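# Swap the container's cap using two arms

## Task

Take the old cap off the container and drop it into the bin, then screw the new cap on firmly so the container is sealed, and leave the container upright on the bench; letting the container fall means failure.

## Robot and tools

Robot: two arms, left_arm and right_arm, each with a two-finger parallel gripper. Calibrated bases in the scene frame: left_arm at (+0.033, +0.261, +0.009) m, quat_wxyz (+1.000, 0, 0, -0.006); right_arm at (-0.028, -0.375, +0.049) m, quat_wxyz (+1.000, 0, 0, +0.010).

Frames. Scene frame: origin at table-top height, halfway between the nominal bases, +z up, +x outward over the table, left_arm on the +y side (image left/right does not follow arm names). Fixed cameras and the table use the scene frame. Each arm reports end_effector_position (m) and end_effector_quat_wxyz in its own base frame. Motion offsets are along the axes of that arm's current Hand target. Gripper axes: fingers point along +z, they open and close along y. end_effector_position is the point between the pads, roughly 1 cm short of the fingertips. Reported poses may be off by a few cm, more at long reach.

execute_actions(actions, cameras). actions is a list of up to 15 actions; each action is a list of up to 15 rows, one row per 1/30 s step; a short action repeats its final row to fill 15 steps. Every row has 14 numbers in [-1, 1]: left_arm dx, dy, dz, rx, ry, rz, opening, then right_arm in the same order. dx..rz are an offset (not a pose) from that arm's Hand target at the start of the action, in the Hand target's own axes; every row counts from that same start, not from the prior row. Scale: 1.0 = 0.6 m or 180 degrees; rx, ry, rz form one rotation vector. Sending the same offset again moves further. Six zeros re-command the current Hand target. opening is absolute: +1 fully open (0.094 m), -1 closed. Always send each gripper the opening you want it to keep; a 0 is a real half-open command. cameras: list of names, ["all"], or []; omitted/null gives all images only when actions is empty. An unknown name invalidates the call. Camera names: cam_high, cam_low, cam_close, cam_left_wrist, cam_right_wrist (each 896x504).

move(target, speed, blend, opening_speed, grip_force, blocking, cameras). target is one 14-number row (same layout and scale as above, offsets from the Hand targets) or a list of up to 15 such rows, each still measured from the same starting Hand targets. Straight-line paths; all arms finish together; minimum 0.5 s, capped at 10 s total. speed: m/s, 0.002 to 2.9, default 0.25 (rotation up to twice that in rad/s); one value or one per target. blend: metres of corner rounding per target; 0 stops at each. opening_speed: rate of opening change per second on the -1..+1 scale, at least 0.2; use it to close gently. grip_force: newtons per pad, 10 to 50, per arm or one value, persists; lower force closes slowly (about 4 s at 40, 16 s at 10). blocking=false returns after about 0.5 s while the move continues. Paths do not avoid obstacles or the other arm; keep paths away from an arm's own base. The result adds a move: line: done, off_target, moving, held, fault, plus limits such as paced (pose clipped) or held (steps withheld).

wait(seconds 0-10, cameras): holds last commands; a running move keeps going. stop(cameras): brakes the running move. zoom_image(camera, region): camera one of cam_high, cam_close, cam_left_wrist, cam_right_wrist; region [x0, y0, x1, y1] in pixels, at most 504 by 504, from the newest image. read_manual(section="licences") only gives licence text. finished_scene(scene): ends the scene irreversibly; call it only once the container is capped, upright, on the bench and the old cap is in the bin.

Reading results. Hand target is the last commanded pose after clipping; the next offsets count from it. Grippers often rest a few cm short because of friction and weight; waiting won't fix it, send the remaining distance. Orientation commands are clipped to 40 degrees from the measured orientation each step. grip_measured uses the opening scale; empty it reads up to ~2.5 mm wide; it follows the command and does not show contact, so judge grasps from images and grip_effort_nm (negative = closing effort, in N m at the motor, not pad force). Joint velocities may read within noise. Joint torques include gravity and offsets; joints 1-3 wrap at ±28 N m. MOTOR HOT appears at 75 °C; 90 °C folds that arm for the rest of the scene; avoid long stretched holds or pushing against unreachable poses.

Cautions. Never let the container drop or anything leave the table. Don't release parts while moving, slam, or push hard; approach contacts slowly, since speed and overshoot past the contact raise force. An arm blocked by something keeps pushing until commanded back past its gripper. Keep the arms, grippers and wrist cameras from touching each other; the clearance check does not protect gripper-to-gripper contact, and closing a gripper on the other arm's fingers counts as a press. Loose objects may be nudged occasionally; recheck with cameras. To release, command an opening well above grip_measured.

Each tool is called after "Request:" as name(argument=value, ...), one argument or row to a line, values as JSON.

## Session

Scene 1 is done. Starting scene 2.

Request:
execute_actions(
  actions=[],
)

Request:
zoom_image(
  camera="cam_close",
  region=[260, 180, 640, 420],
)

Request:
zoom_image(
  camera="cam_high",
  region=[310, 180, 500, 400],
)

Scene clock: 0.00 s.
left_arm: end_effector_position=(+0.2694, -0.1461, +0.1861) grip_measured=+1.000 grip_effort_nm=n/a end_effector_quat_wxyz=(+0.411, +0.038, +0.832, -0.372) | right_arm: end_effector_position=(+0.2958, +0.0692, +0.2094) grip_measured=+1.000 grip_effort_nm=n/a end_effector_quat_wxyz=(+0.487, -0.027, +0.856, +0.173)
Joint positions: left_arm=[-0.195 0.821 0.484 -0.128 0.535 -0.44 0.094] | right_arm=[0.069 0.792 0.635 -0.346 -0.268 0.165 0.094]
Joint velocities: within noise
Joint torques (N m): no reading
Motor temperatures (°C): left_arm=[26 31 29 24 26 26 27] | right_arm=[28 33 34 27 24 23 27]
Heat: left arm: 31 °C; right arm: 34 °C.
Hand target: left_arm +0.2694, -0.1463, +0.1909; +0.416, +0.042, +0.829, -0.372 | right_arm +0.2948, +0.0694, +0.2131; +0.490, -0.029, +0.854, +0.173
Tool commands: left_gripper/opening=+1.0 right_gripper/opening=+1.0

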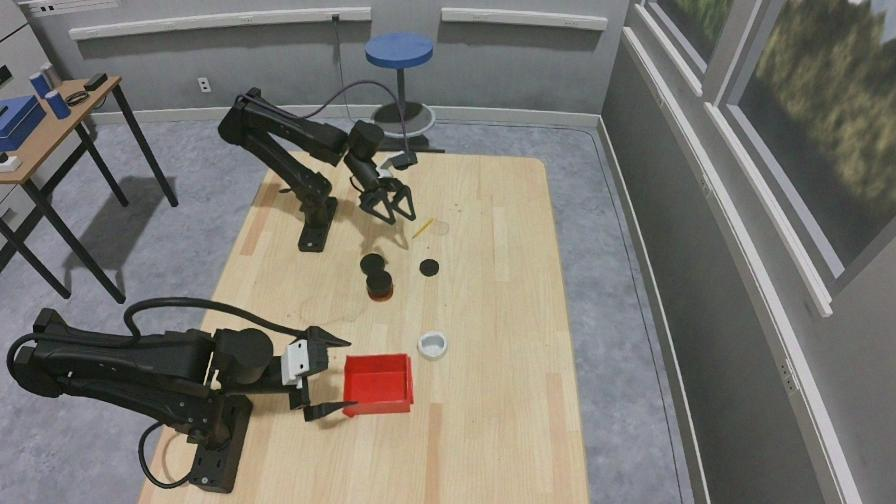

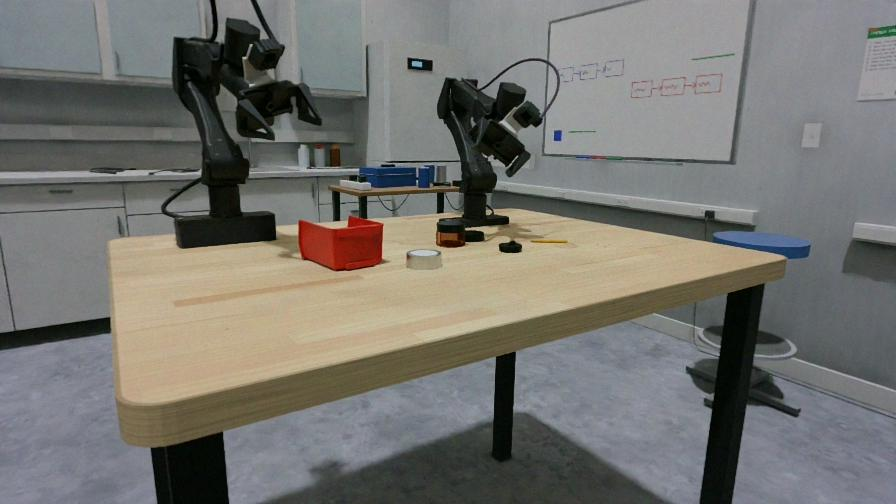

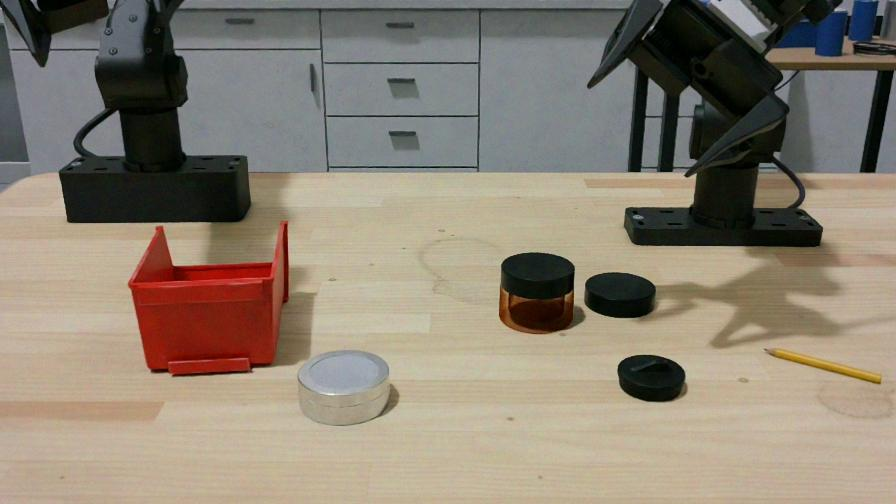

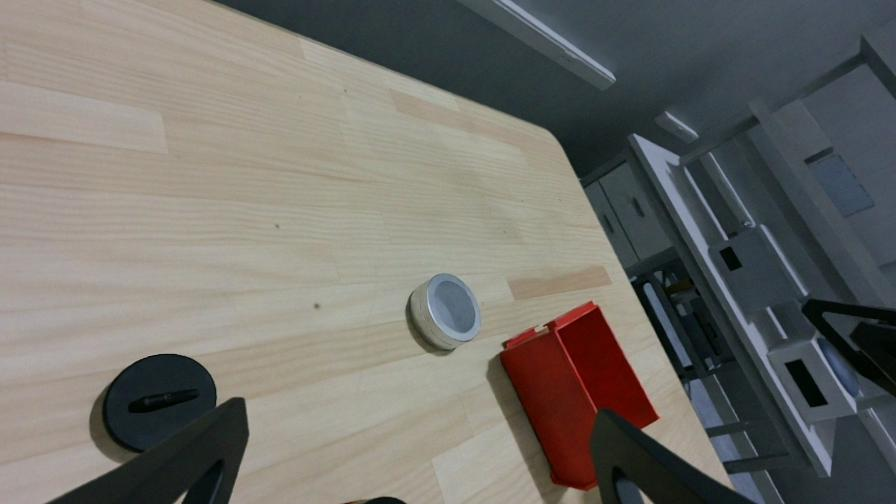

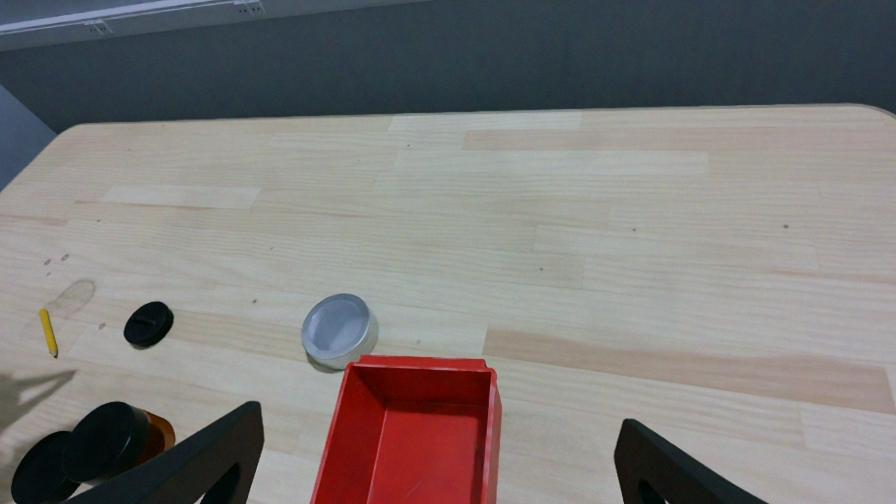

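Scaled by 1.326.

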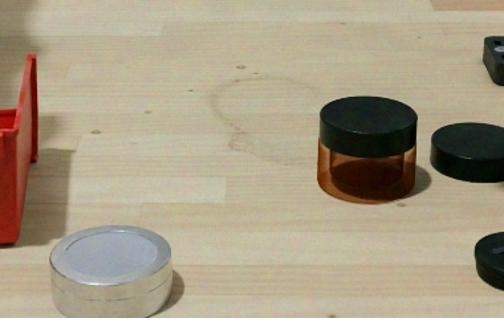

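Scaled by 2.291.

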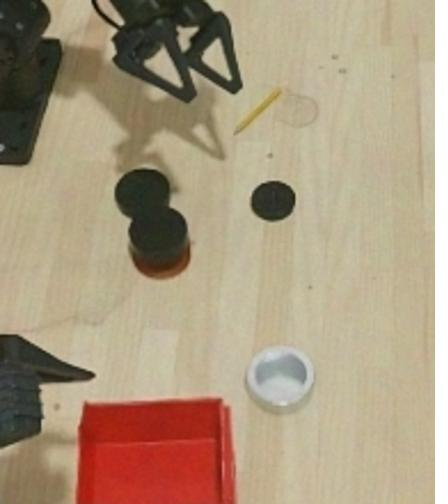

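Request:
move(
  target=[0.123,-0.0795,0.0463,0.0784,0.4152,0.4786,1,0,0,0,0,0,0,1],
  speed=0.25,
  cameras=["cam_left_wrist","cam_close","cam_high"],
)

Scene clock: 7.87 s.
left_arm: end_effector_position=(+0.2208, -0.2136, +0.1511) grip_measured=+1.000 grip_effort_nm=0.01 end_effector_quat_wxyz=(+0.001, +0.790, +0.613, +0.001) | right_arm: end_effector_position=(+0.2958, +0.0692, +0.2094) grip_measured=+1.000 grip_effort_nm=0.01 end_effector_quat_wxyz=(+0.487, -0.027, +0.856, +0.173)
Joint positions: left_arm=[-0.773 1.706 1.551 -1.414 -0.001 1.049 0.094] | right_arm=[0.069 0.792 0.635 -0.346 -0.268 0.165 0.094]
Joint torques (N m): left_arm=[-0.29 -7.82 8.25 -0.13 0.02 0.04] | right_arm=[-0.02 -1.18 8.7 1.72 -0.11 -0.01]
Heat: left arm: 31 °C; right arm: 35 °C.
Hand target: left_arm +0.2216, -0.2164, +0.1549; +0.000, +0.793, +0.609, +0.000 | right_arm +0.2948, +0.0694, +0.2131; +0.490, -0.029, +0.854, +0.173
Off the commanded pose: left_arm 0.005 m, 1 deg | right_arm 0.004 m, 0 deg.
move: done
Images, in order (width x height): cam_high 896x504, cam_close 896x504, cam_left_wrist 896x504.

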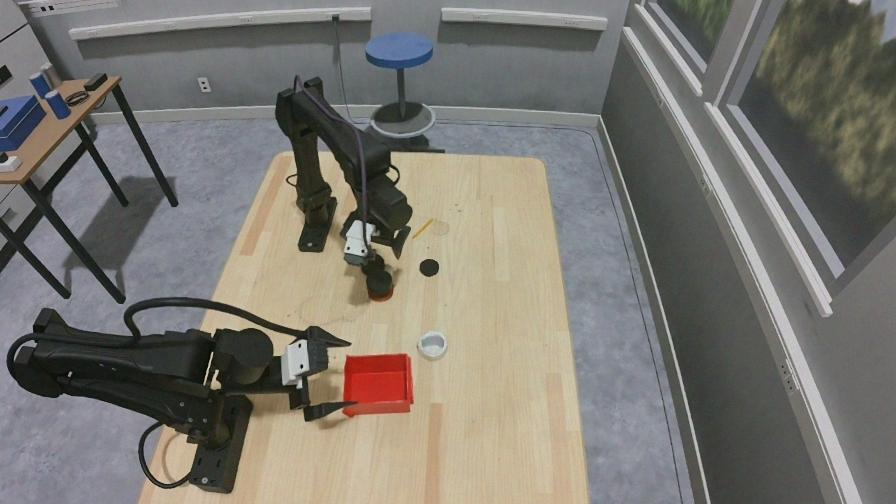

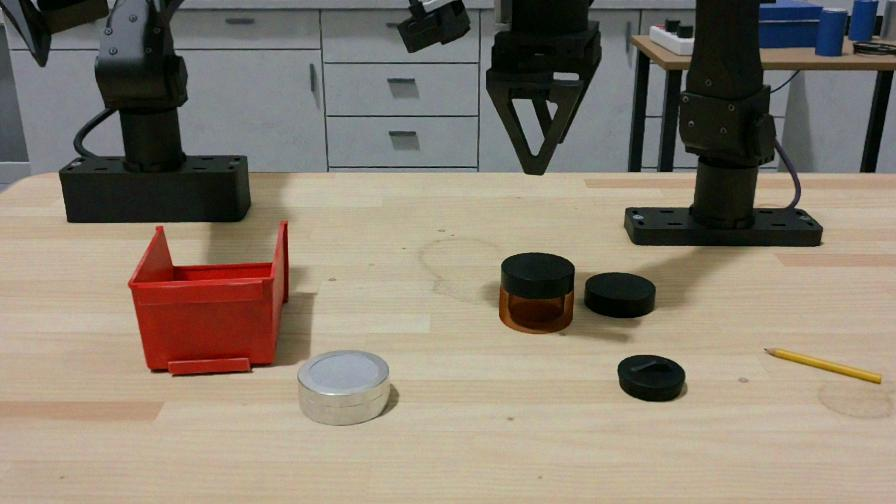

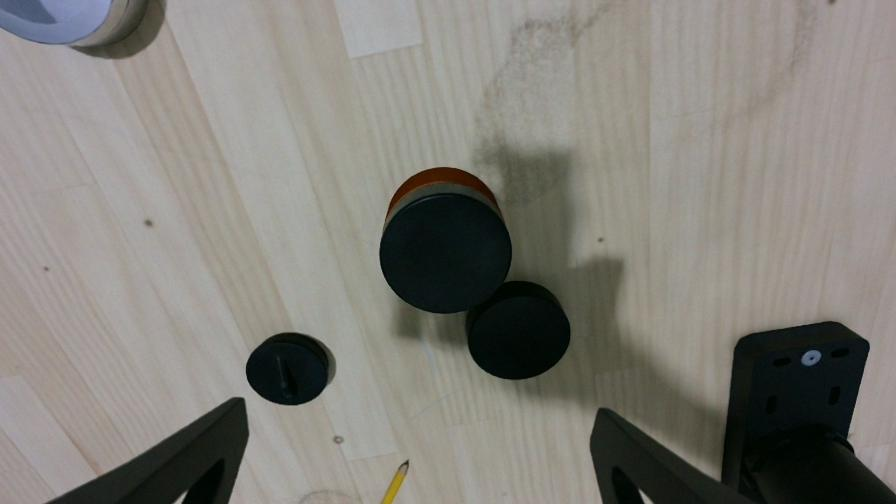

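Request:
move(
  target=[-0.0027,-0.0193,0.1165,0,0,0,1,0,0,0,0,0,0,1],
  speed=0.15,
  cameras=["cam_left_wrist","cam_close"],
)

Request:
zoom_image(
  camera="cam_close",
  region=[440, 120, 680, 350],
)

Scene clock: 12.53 s.
left_arm: end_effector_position=(+0.2115, -0.2133, +0.0854) grip_measured=+1.000 grip_effort_nm=0.01 end_effector_quat_wxyz=(-0.007, +0.793, +0.610, +0.000) | right_arm: end_effector_position=(+0.2958, +0.0692, +0.2094) grip_measured=+1.000 grip_effort_nm=0.01 end_effector_quat_wxyz=(+0.487, -0.027, +0.856, +0.173)
Joint positions: left_arm=[-0.794 1.706 1.289 -1.168 -0.002 1.036 0.094] | right_arm=[0.069 0.792 0.635 -0.346 -0.268 0.165 0.094]
Joint torques (N m): left_arm=[-0.51 -9.81 4.92 0.16 0.01 -0.04] | right_arm=[-0.03 -1.17 8.66 1.7 -0.12 -0.01]
Heat: left arm: 31 °C; right arm: 36 °C.
Hand target: left_arm +0.2099, -0.2151, +0.0850; +0.000, +0.793, +0.609, +0.000 | right_arm +0.2948, +0.0694, +0.2131; +0.490, -0.029, +0.854, +0.173
Off the commanded pose: left_arm 0.002 m, 1 deg | right_arm 0.004 m, 0 deg.
move: done
Images, in order (width x height): cam_close 896x504, cam_left_wrist 896x504.

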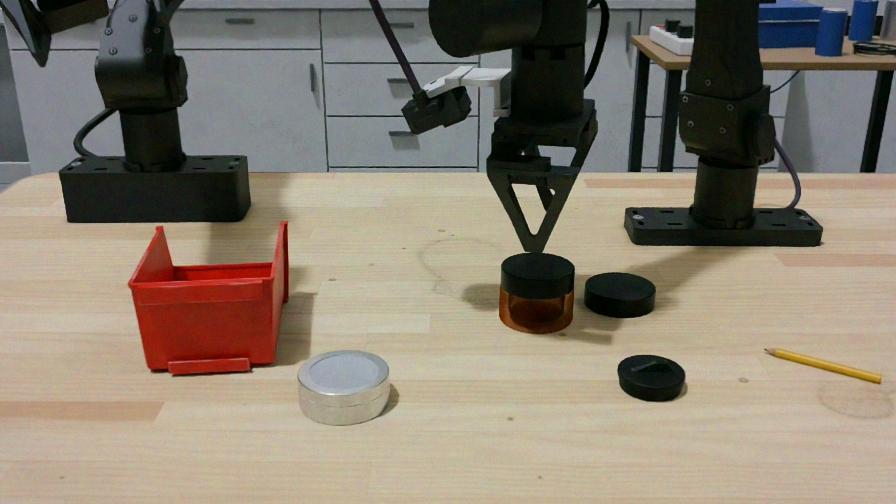

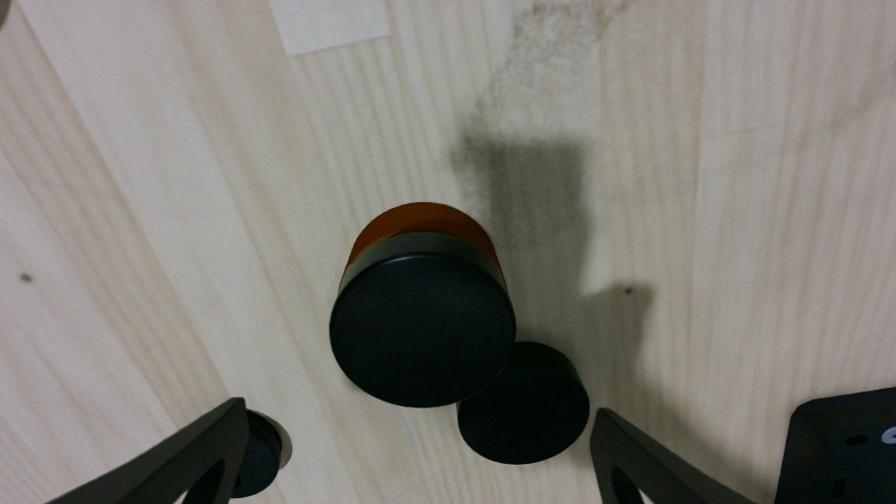

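Scaled by 2.100.

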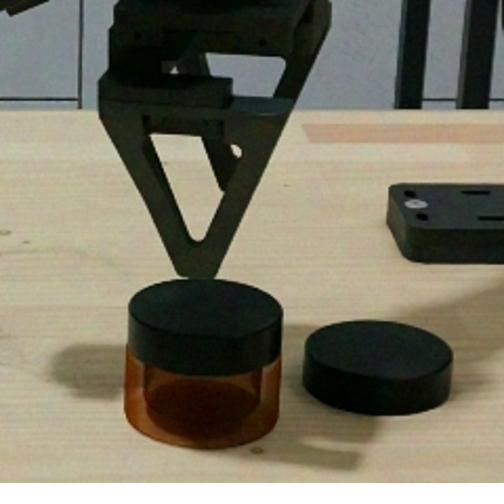

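Request:
move(
  target=[-0.0175,0,0.0417,0,0,0,1,0,0,0,0,0,0,1],
  speed=0.1,
  cameras=["cam_left_wrist","cam_close"],
)

Request:
zoom_image(
  camera="cam_close",
  region=[440, 120, 680, 350],
)

Scene clock: 15.57 s.
left_arm: end_effector_position=(+0.2094, -0.2240, +0.0664) grip_measured=+1.000 grip_effort_nm=0.01 end_effector_quat_wxyz=(+0.004, +0.793, +0.610, +0.002) | right_arm: end_effector_position=(+0.2958, +0.0692, +0.2094) grip_measured=+1.000 grip_effort_nm=0.01 end_effector_quat_wxyz=(+0.487, -0.027, +0.856, +0.173)
Joint positions: left_arm=[-0.824 1.725 1.235 -1.073 -0.003 1.007 0.094] | right_arm=[0.069 0.792 0.635 -0.346 -0.268 0.165 0.094]
Joint torques (N m): left_arm=[-0.49 -8.02 4.94 0.21 0.02 -0.05] | right_arm=[-0.03 -1.14 8.7 1.71 -0.13 -0.01]
Heat: left arm: 32 °C; right arm: 36 °C.
Hand target: left_arm +0.2073, -0.2252, +0.0599; +0.000, +0.793, +0.609, +0.000 | right_arm +0.2948, +0.0694, +0.2131; +0.490, -0.029, +0.854, +0.173
Off the commanded pose: left_arm 0.007 m, 0 deg | right_arm 0.004 m, 0 deg.
move: done
Images, in order (width x height): cam_close 896x504, cam_left_wrist 896x504.

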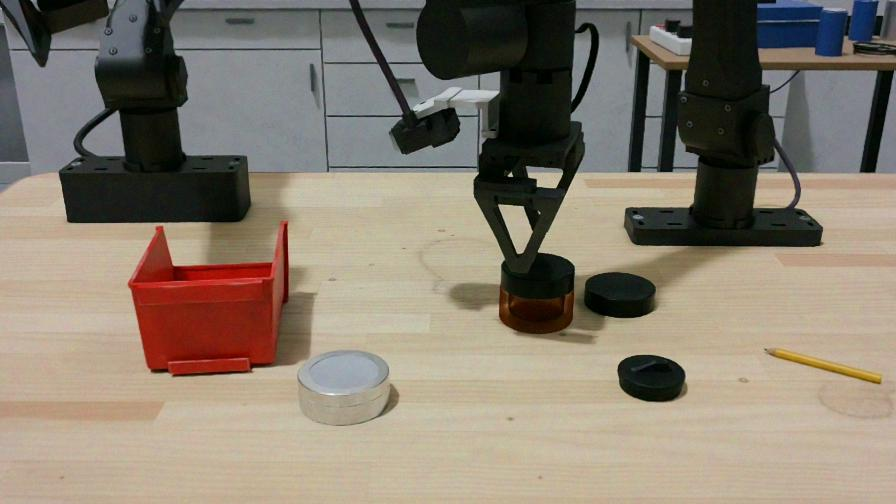

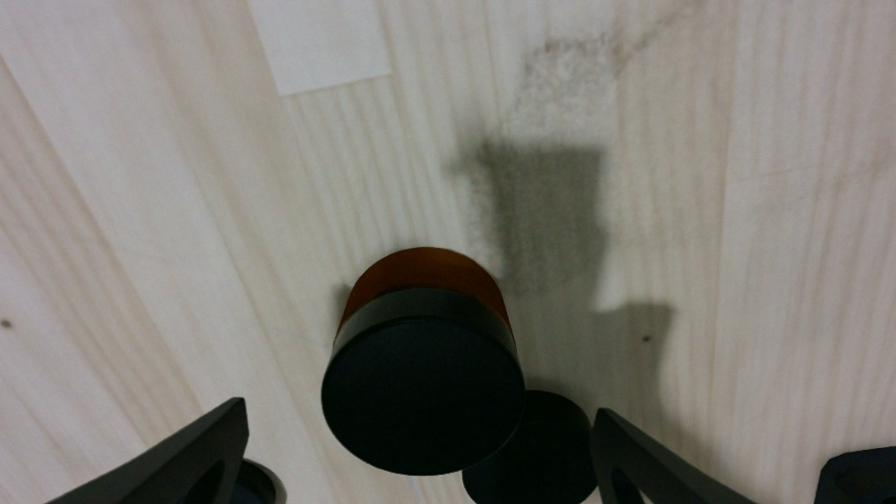

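Scaled by 2.100.

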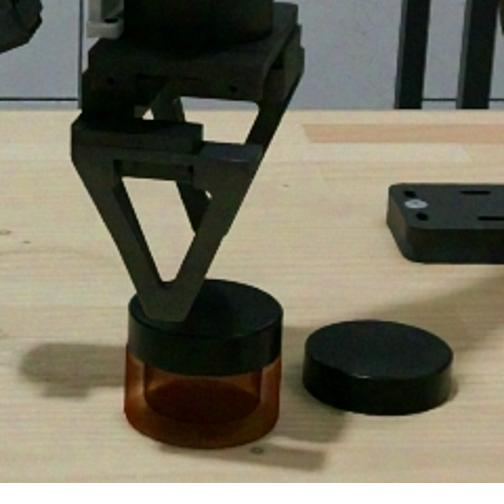

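Request:
move(
  target=[0.005,0,0.0425,0,0,0,1,0,0,0,0,0,0,1],
  speed=0.08,
  cameras=["cam_left_wrist","cam_close"],
)

Request:
zoom_image(
  camera="cam_close",
  region=[440, 120, 680, 350],
)

Scene clock: 17.33 s.
left_arm: end_effector_position=(+0.2087, -0.2231, +0.0410) grip_measured=+1.000 grip_effort_nm=0.01 end_effector_quat_wxyz=(+0.004, +0.793, +0.610, +0.002) | right_arm: end_effector_position=(+0.2958, +0.0692, +0.2094) grip_measured=+1.000 grip_effort_nm=0.01 end_effector_quat_wxyz=(+0.487, -0.027, +0.856, +0.173)
Joint positions: left_arm=[-0.824 1.75 1.158 -0.972 -0.003 1.007 0.094] | right_arm=[0.069 0.792 0.635 -0.346 -0.268 0.165 0.094]
Joint torques (N m): left_arm=[0.2 -8.03 4.81 0.22 0.03 0.04] | right_arm=[-0.01 -1.17 8.68 1.71 -0.11 -0.01]
Heat: left arm: 32 °C; right arm: 36 °C.
Hand target: left_arm +0.2081, -0.2223, +0.0345; +0.000, +0.793, +0.609, +0.000 | right_arm +0.2948, +0.0694, +0.2131; +0.490, -0.029, +0.854, +0.173
Off the commanded pose: left_arm 0.007 m, 0 deg | right_arm 0.004 m, 0 deg.
move: done
Images, in order (width x height): cam_close 896x504, cam_left_wrist 896x504.

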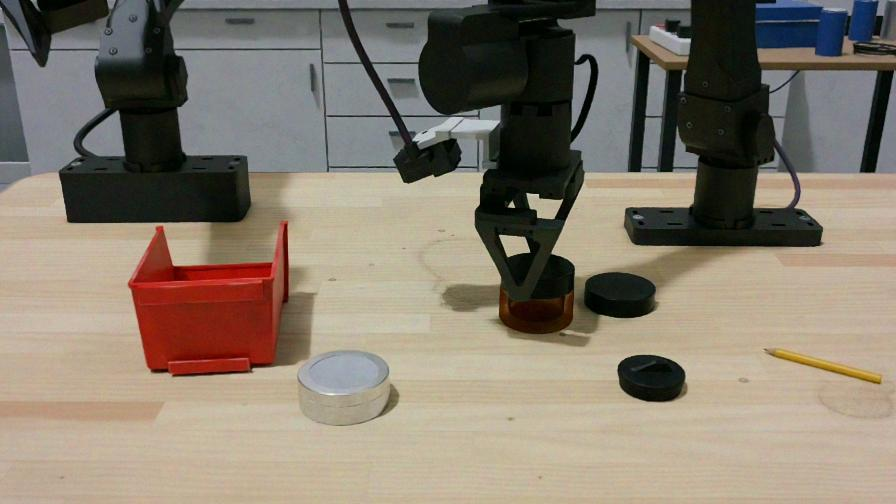

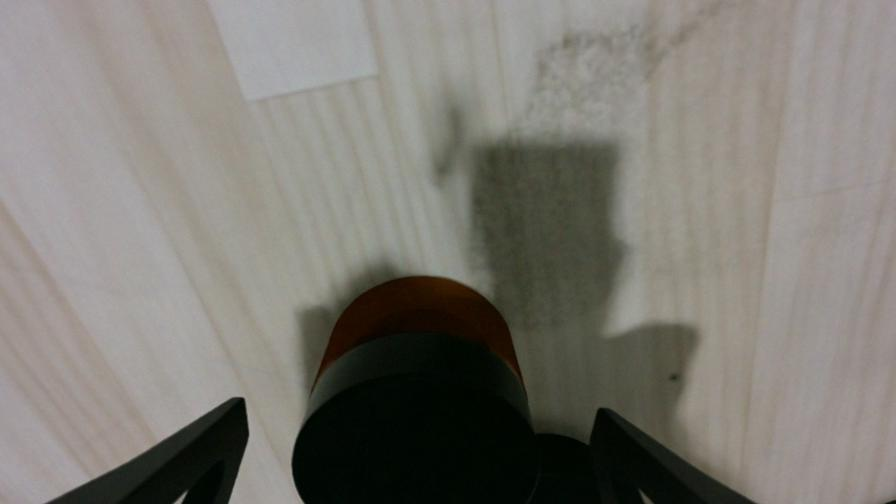

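Scaled by 2.100.

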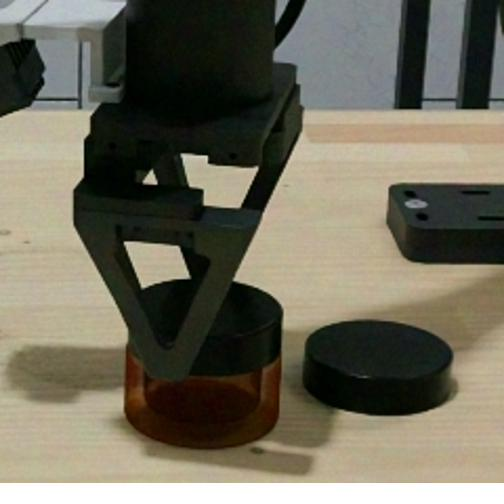

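Request:
move(
  target=[0,0,0,0,0,0,0.05,0,0,0,0,0,0,1],
  speed=0.05,
  opening_speed=0.35,
  cameras=["cam_left_wrist","cam_close"],
)

Request:
zoom_image(
  camera="cam_close",
  region=[440, 120, 680, 350],
)

Scene clock: 21.10 s.
left_arm: end_effector_position=(+0.2096, -0.2236, +0.0410) grip_measured=+0.314 grip_effort_nm=-1.02 end_effector_quat_wxyz=(+0.005, +0.793, +0.610, +0.003) | right_arm: end_effector_position=(+0.2958, +0.0692, +0.2094) grip_measured=+1.000 grip_effort_nm=0.01 end_effector_quat_wxyz=(+0.487, -0.027, +0.856, +0.173)
Joint positions: left_arm=[-0.824 1.75 1.158 -0.968 -0.005 1.007 0.062] | right_arm=[0.069 0.792 0.635 -0.346 -0.268 0.165 0.094]
Joint torques (N m): left_arm=[0.21 -8.08 4.82 0.21 0.03 0.04] | right_arm=[-0.03 -1.16 8.69 1.72 -0.12 -0.02]
Motor temperatures (°C): left_arm=[26 32 30 25 26 26 27] | right_arm=[28 33 36 32 24 23 27]
Heat: left arm: 32 °C; right arm: 36 °C.
Hand target: left_arm +0.2081, -0.2224, +0.0345; +0.000, +0.793, +0.609, +0.000 | right_arm +0.2948, +0.0694, +0.2131; +0.490, -0.029, +0.854, +0.173
Off the commanded pose: left_arm 0.007 m, 1 deg | right_arm 0.004 m, 0 deg.
move: done
Images, in order (width x height): cam_close 896x504, cam_left_wrist 896x504.

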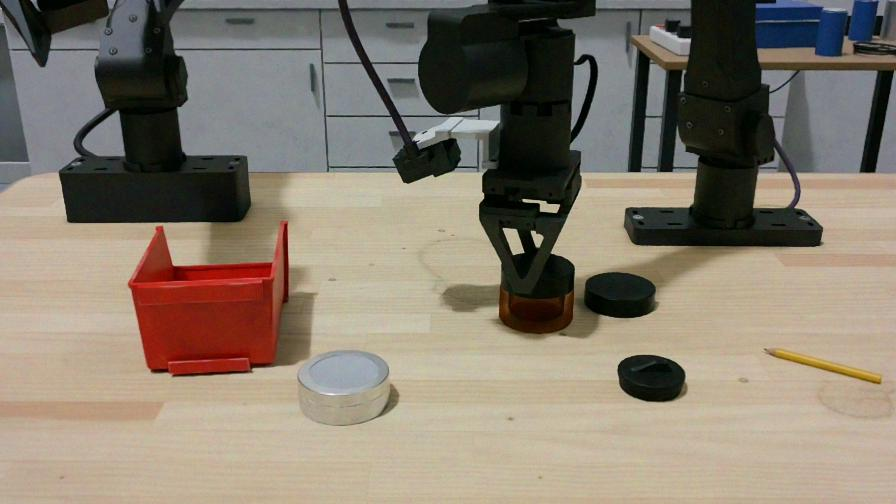

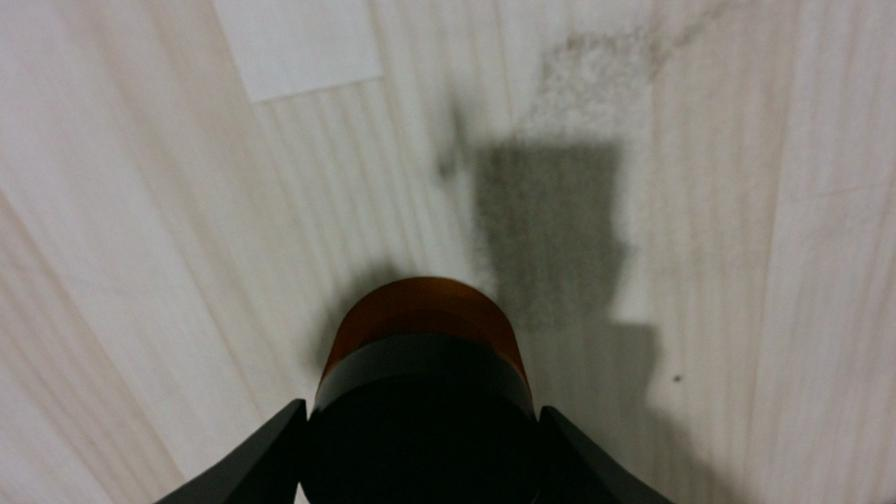

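Scaled by 2.100.

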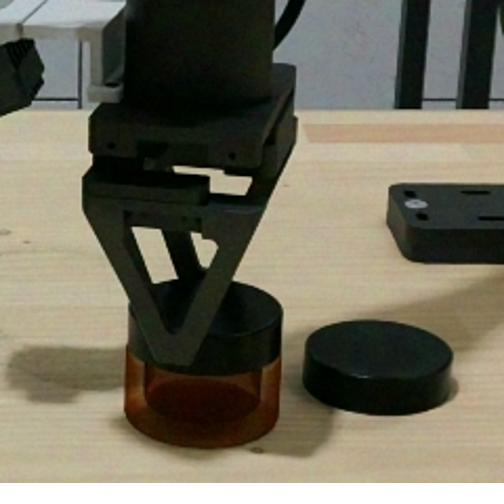

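Request:
move(
  target=[
    [0,0,-0.0833,0,0,0,0.05,0.0972,0.0293,0.1395,0.0708,-0.1639,-0.0716,1],
    [-0.0035,0.081,-0.1925,0,0,0,0.05,0.2173,0.2412,0.15,0.0708,-0.1639,-0.0716,1],
    [-0.0035,0.081,-0.1925,0,0,0,0.05,0.2887,0.4553,0.19,0.0708,-0.1639,-0.0716,1],
  ],
  speed=[0.08,0.12,0.15],
  blend=[0.02,0.02,0],
  cameras=["cam_left_wrist","cam_right_wrist","cam_close","cam_high"],
)

Scene clock: 31.17 s.
left_arm: end_effector_position=(+0.2510, -0.2356, +0.1447) grip_measured=+0.314 grip_effort_nm=-1.02 end_effector_quat_wxyz=(-0.003, +0.794, +0.609, +0.002) | right_arm: end_effector_position=(+0.2393, +0.3813, +0.0929) grip_measured=+1.000 grip_effort_nm=0.01 end_effector_quat_wxyz=(+0.707, -0.025, +0.706, +0.030)
Joint positions: left_arm=[-0.759 1.856 1.709 -1.428 -0.005 1.074 0.062] | right_arm=[1.408 2.278 0.92 1.362 1.331 0.003 0.094]
Joint torques (N m): left_arm=[0.62 -9.55 8.68 -0.14 0.04 0.06] | right_arm=[0.05 -9.32 5.81 1.4 0.08 -0.03]
Heat: left arm: 32 °C; right arm: 36 °C.
Hand target: left_arm +0.2544, -0.2369, +0.1499; +0.000, +0.793, +0.609, +0.000 | right_arm +0.2396, +0.3835, +0.0870; +0.707, -0.024, +0.706, +0.025
Off the commanded pose: left_arm 0.006 m, 0 deg | right_arm 0.006 m, 1 deg.
move: done
Images, in order (width x height): cam_high 896x504, cam_close 896x504, cam_left_wrist 896x504, cam_right_wrist 896x504.

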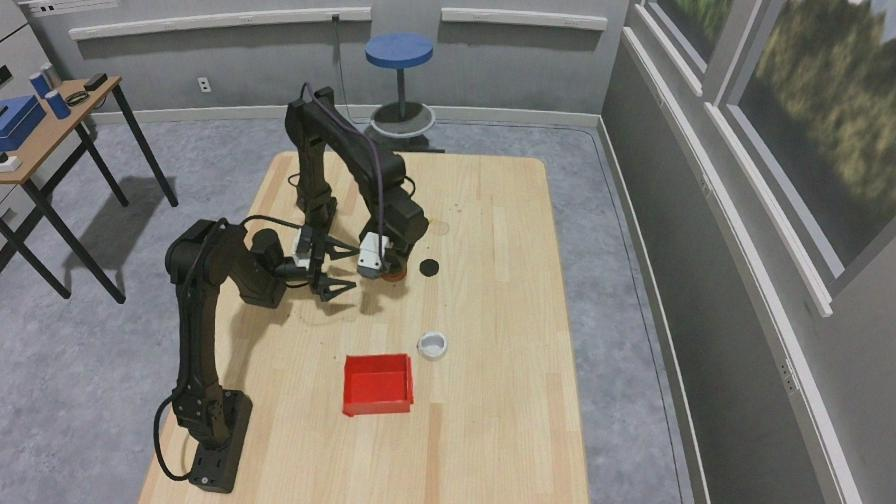

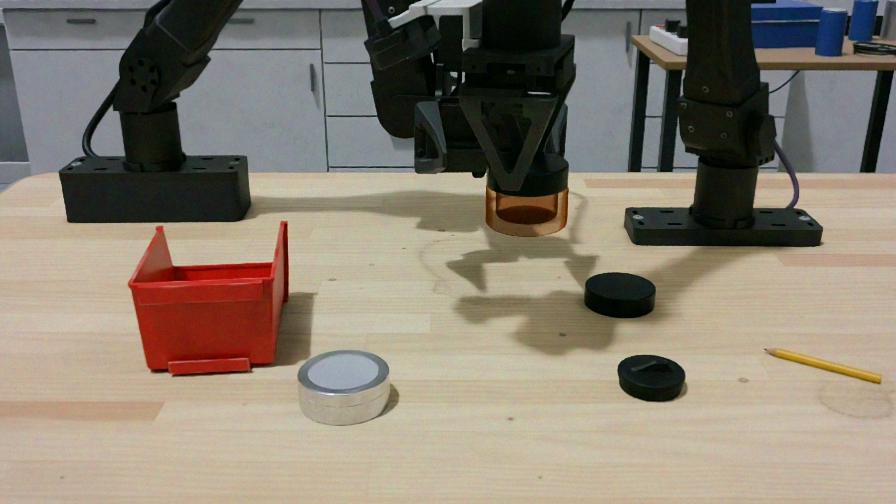

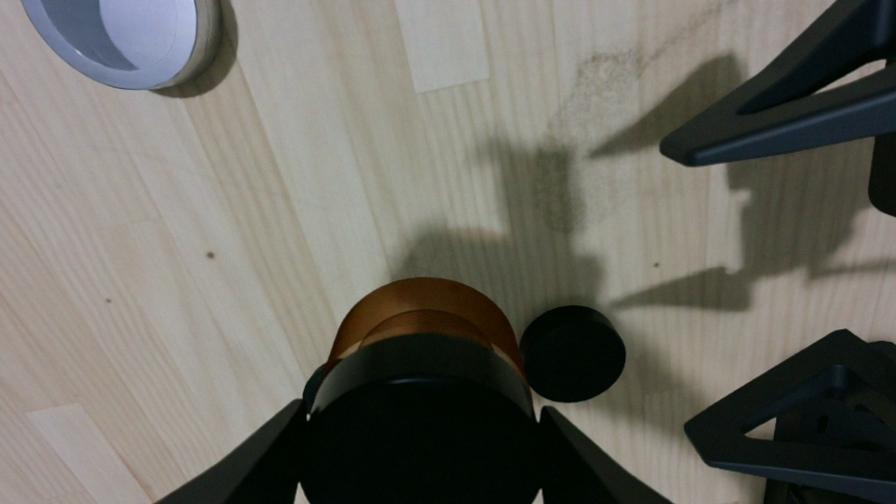

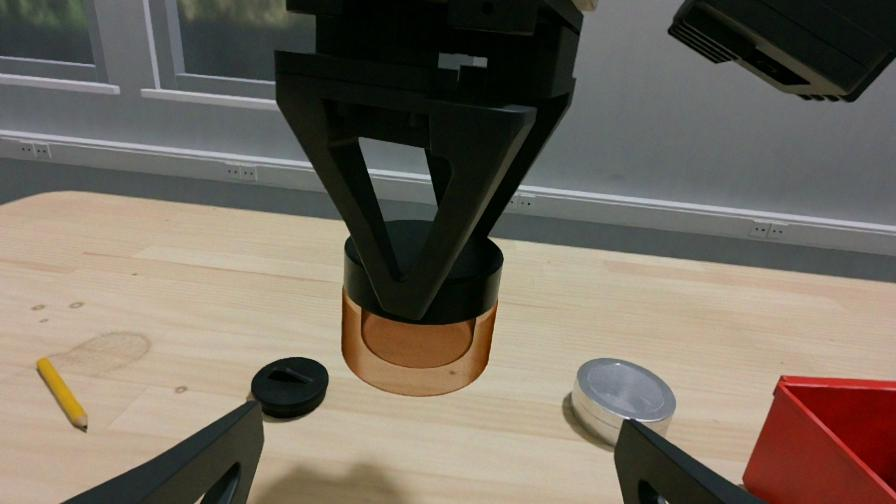

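Request:
move(
  target=[0,0,0,0,0,0,0.05,0.005,0.0133,0.0667,0,0,0,1],
  speed=0.08,
  cameras=["cam_left_wrist","cam_right_wrist","cam_close"],
)

Request:
zoom_image(
  camera="cam_close",
  region=[400, 80, 600, 260],
)

Scene clock: 33.93 s.
left_arm: end_effector_position=(+0.2510, -0.2356, +0.1447) grip_measured=+0.314 grip_effort_nm=-1.03 end_effector_quat_wxyz=(-0.003, +0.794, +0.609, +0.002) | right_arm: end_effector_position=(+0.2770, +0.3887, +0.0925) grip_measured=+1.000 grip_effort_nm=0.01 end_effector_quat_wxyz=(+0.709, -0.013, +0.704, +0.031)
Joint positions: left_arm=[-0.759 1.856 1.709 -1.428 -0.005 1.074 0.062] | right_arm=[1.317 2.322 1.003 1.346 1.255 0 0.094]
Joint torques (N m): left_arm=[0.62 -9.58 8.68 -0.16 0.04 0.06] | right_arm=[-0.23 -9.85 6.48 1.23 -0.1 -0.01]
Heat: left arm: 32 °C; right arm: 36 °C.
Hand target: left_arm +0.2544, -0.2369, +0.1499; +0.000, +0.793, +0.609, +0.000 | right_arm +0.2790, +0.3943, +0.0840; +0.707, -0.024, +0.706, +0.025
Off the commanded pose: left_arm 0.006 m, 0 deg | right_arm 0.010 m, 2 deg.
move: done
Images, in order (width x height): cam_close 896x504, cam_left_wrist 896x504, cam_right_wrist 896x504.

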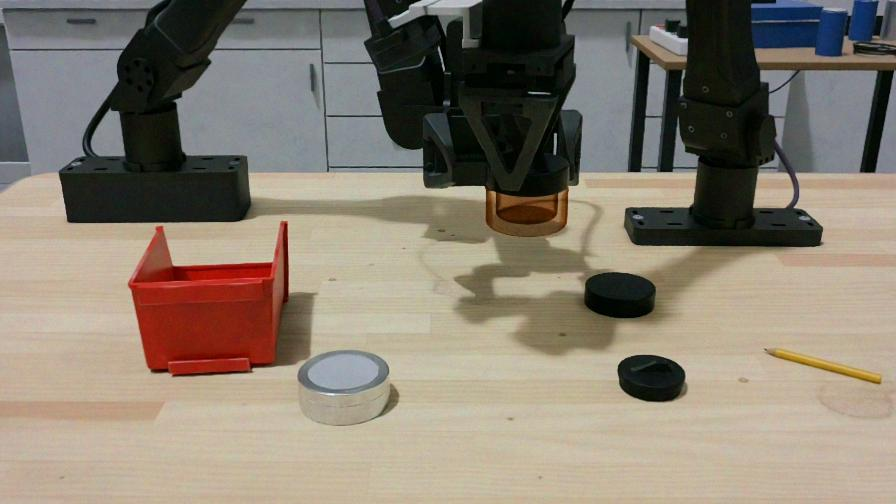

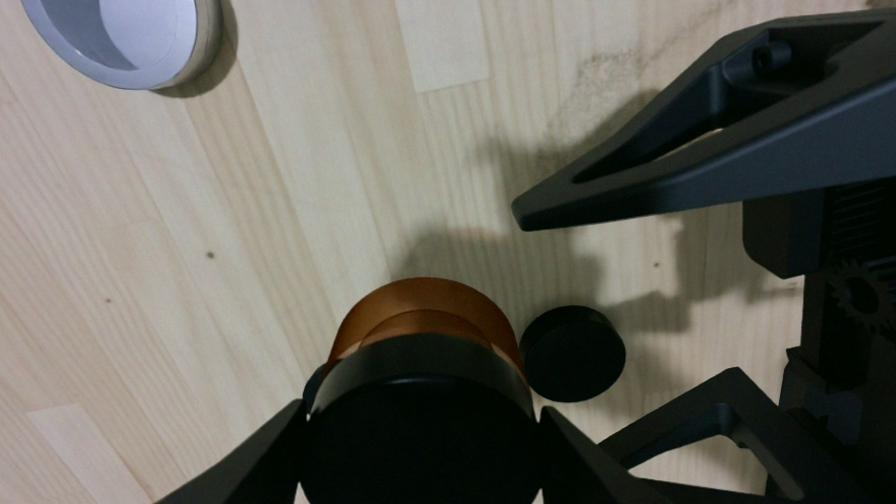

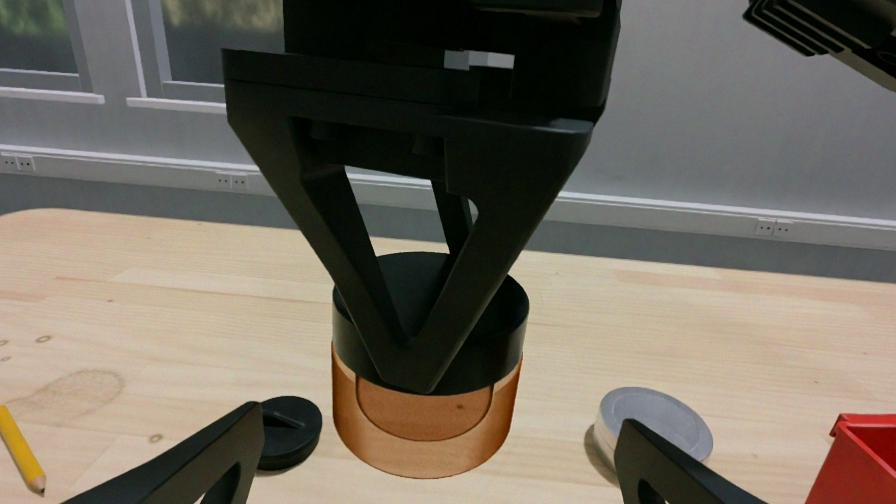

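Scaled by 2.520.

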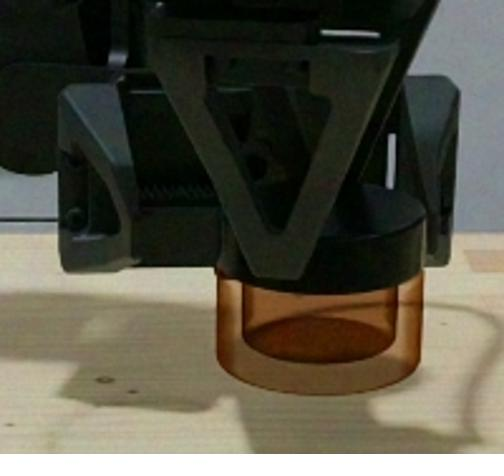

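Request:
wait(
  seconds=0.05,
  cameras=["cam_low","cam_right_wrist"],
)

Request:
zoom_image(
  camera="cam_low",
  region=[390, 130, 510, 220],
)

Request:
zoom_image(
  camera="cam_right_wrist",
  region=[220, 230, 680, 504],
)

Scene clock: 35.17 s.
left_arm: end_effector_position=(+0.2510, -0.2356, +0.1447) grip_measured=+0.314 grip_effort_nm=-1.03 end_effector_quat_wxyz=(-0.003, +0.794, +0.609, +0.002) | right_arm: end_effector_position=(+0.2769, +0.3888, +0.0925) grip_measured=+1.000 grip_effort_nm=0.01 end_effector_quat_wxyz=(+0.709, -0.013, +0.704, +0.031)
Joint positions: left_arm=[-0.759 1.856 1.709 -1.428 -0.005 1.074 0.062] | right_arm=[1.317 2.322 1.003 1.345 1.254 0 0.094]
Joint torques (N m): left_arm=[0.62 -9.54 8.66 -0.15 0.04 0.05] | right_arm=[-0.25 -9.84 6.43 1.23 -0.11 -0.01]
Heat: left arm: 32 °C; right arm: 36 °C.
Hand target: left_arm +0.2544, -0.2369, +0.1499; +0.000, +0.793, +0.609, +0.000 | right_arm +0.2790, +0.3942, +0.0840; +0.707, -0.024, +0.707, +0.025
Tool commands: left_gripper/opening=+0.05 right_gripper/opening=+1.0
Off the commanded pose: left_arm 0.006 m, 0 deg | right_arm 0.010 m, 2 deg.
wait: 0.07 s; at rest from the start
Images, in order (width x height): cam_low 896x504, cam_right_wrist 896x504.

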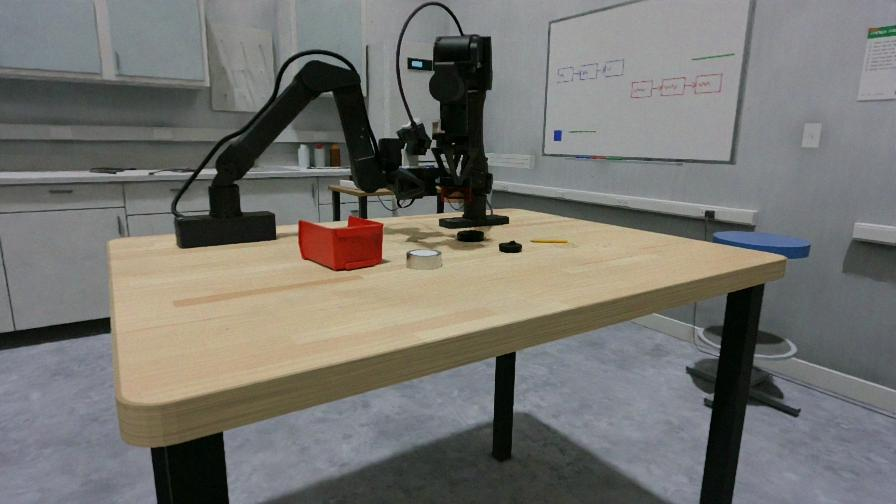

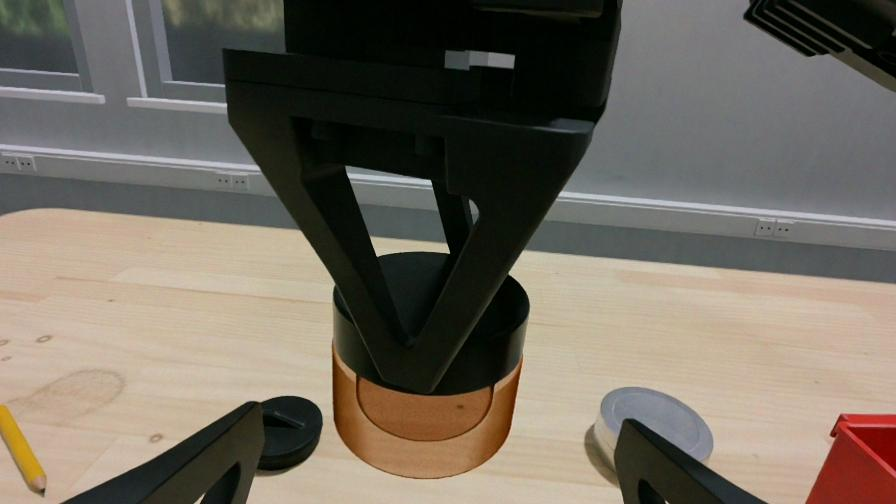

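Scaled by 4.200.

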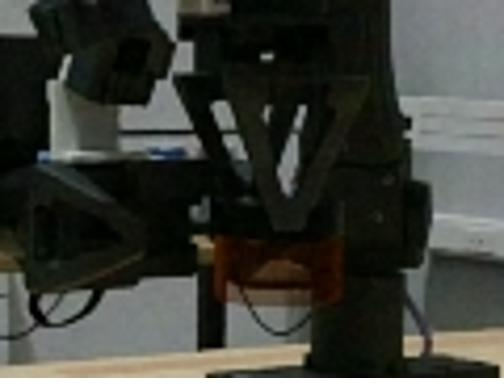

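Scaled by 1.096.

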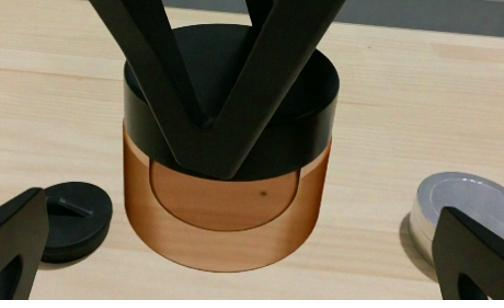

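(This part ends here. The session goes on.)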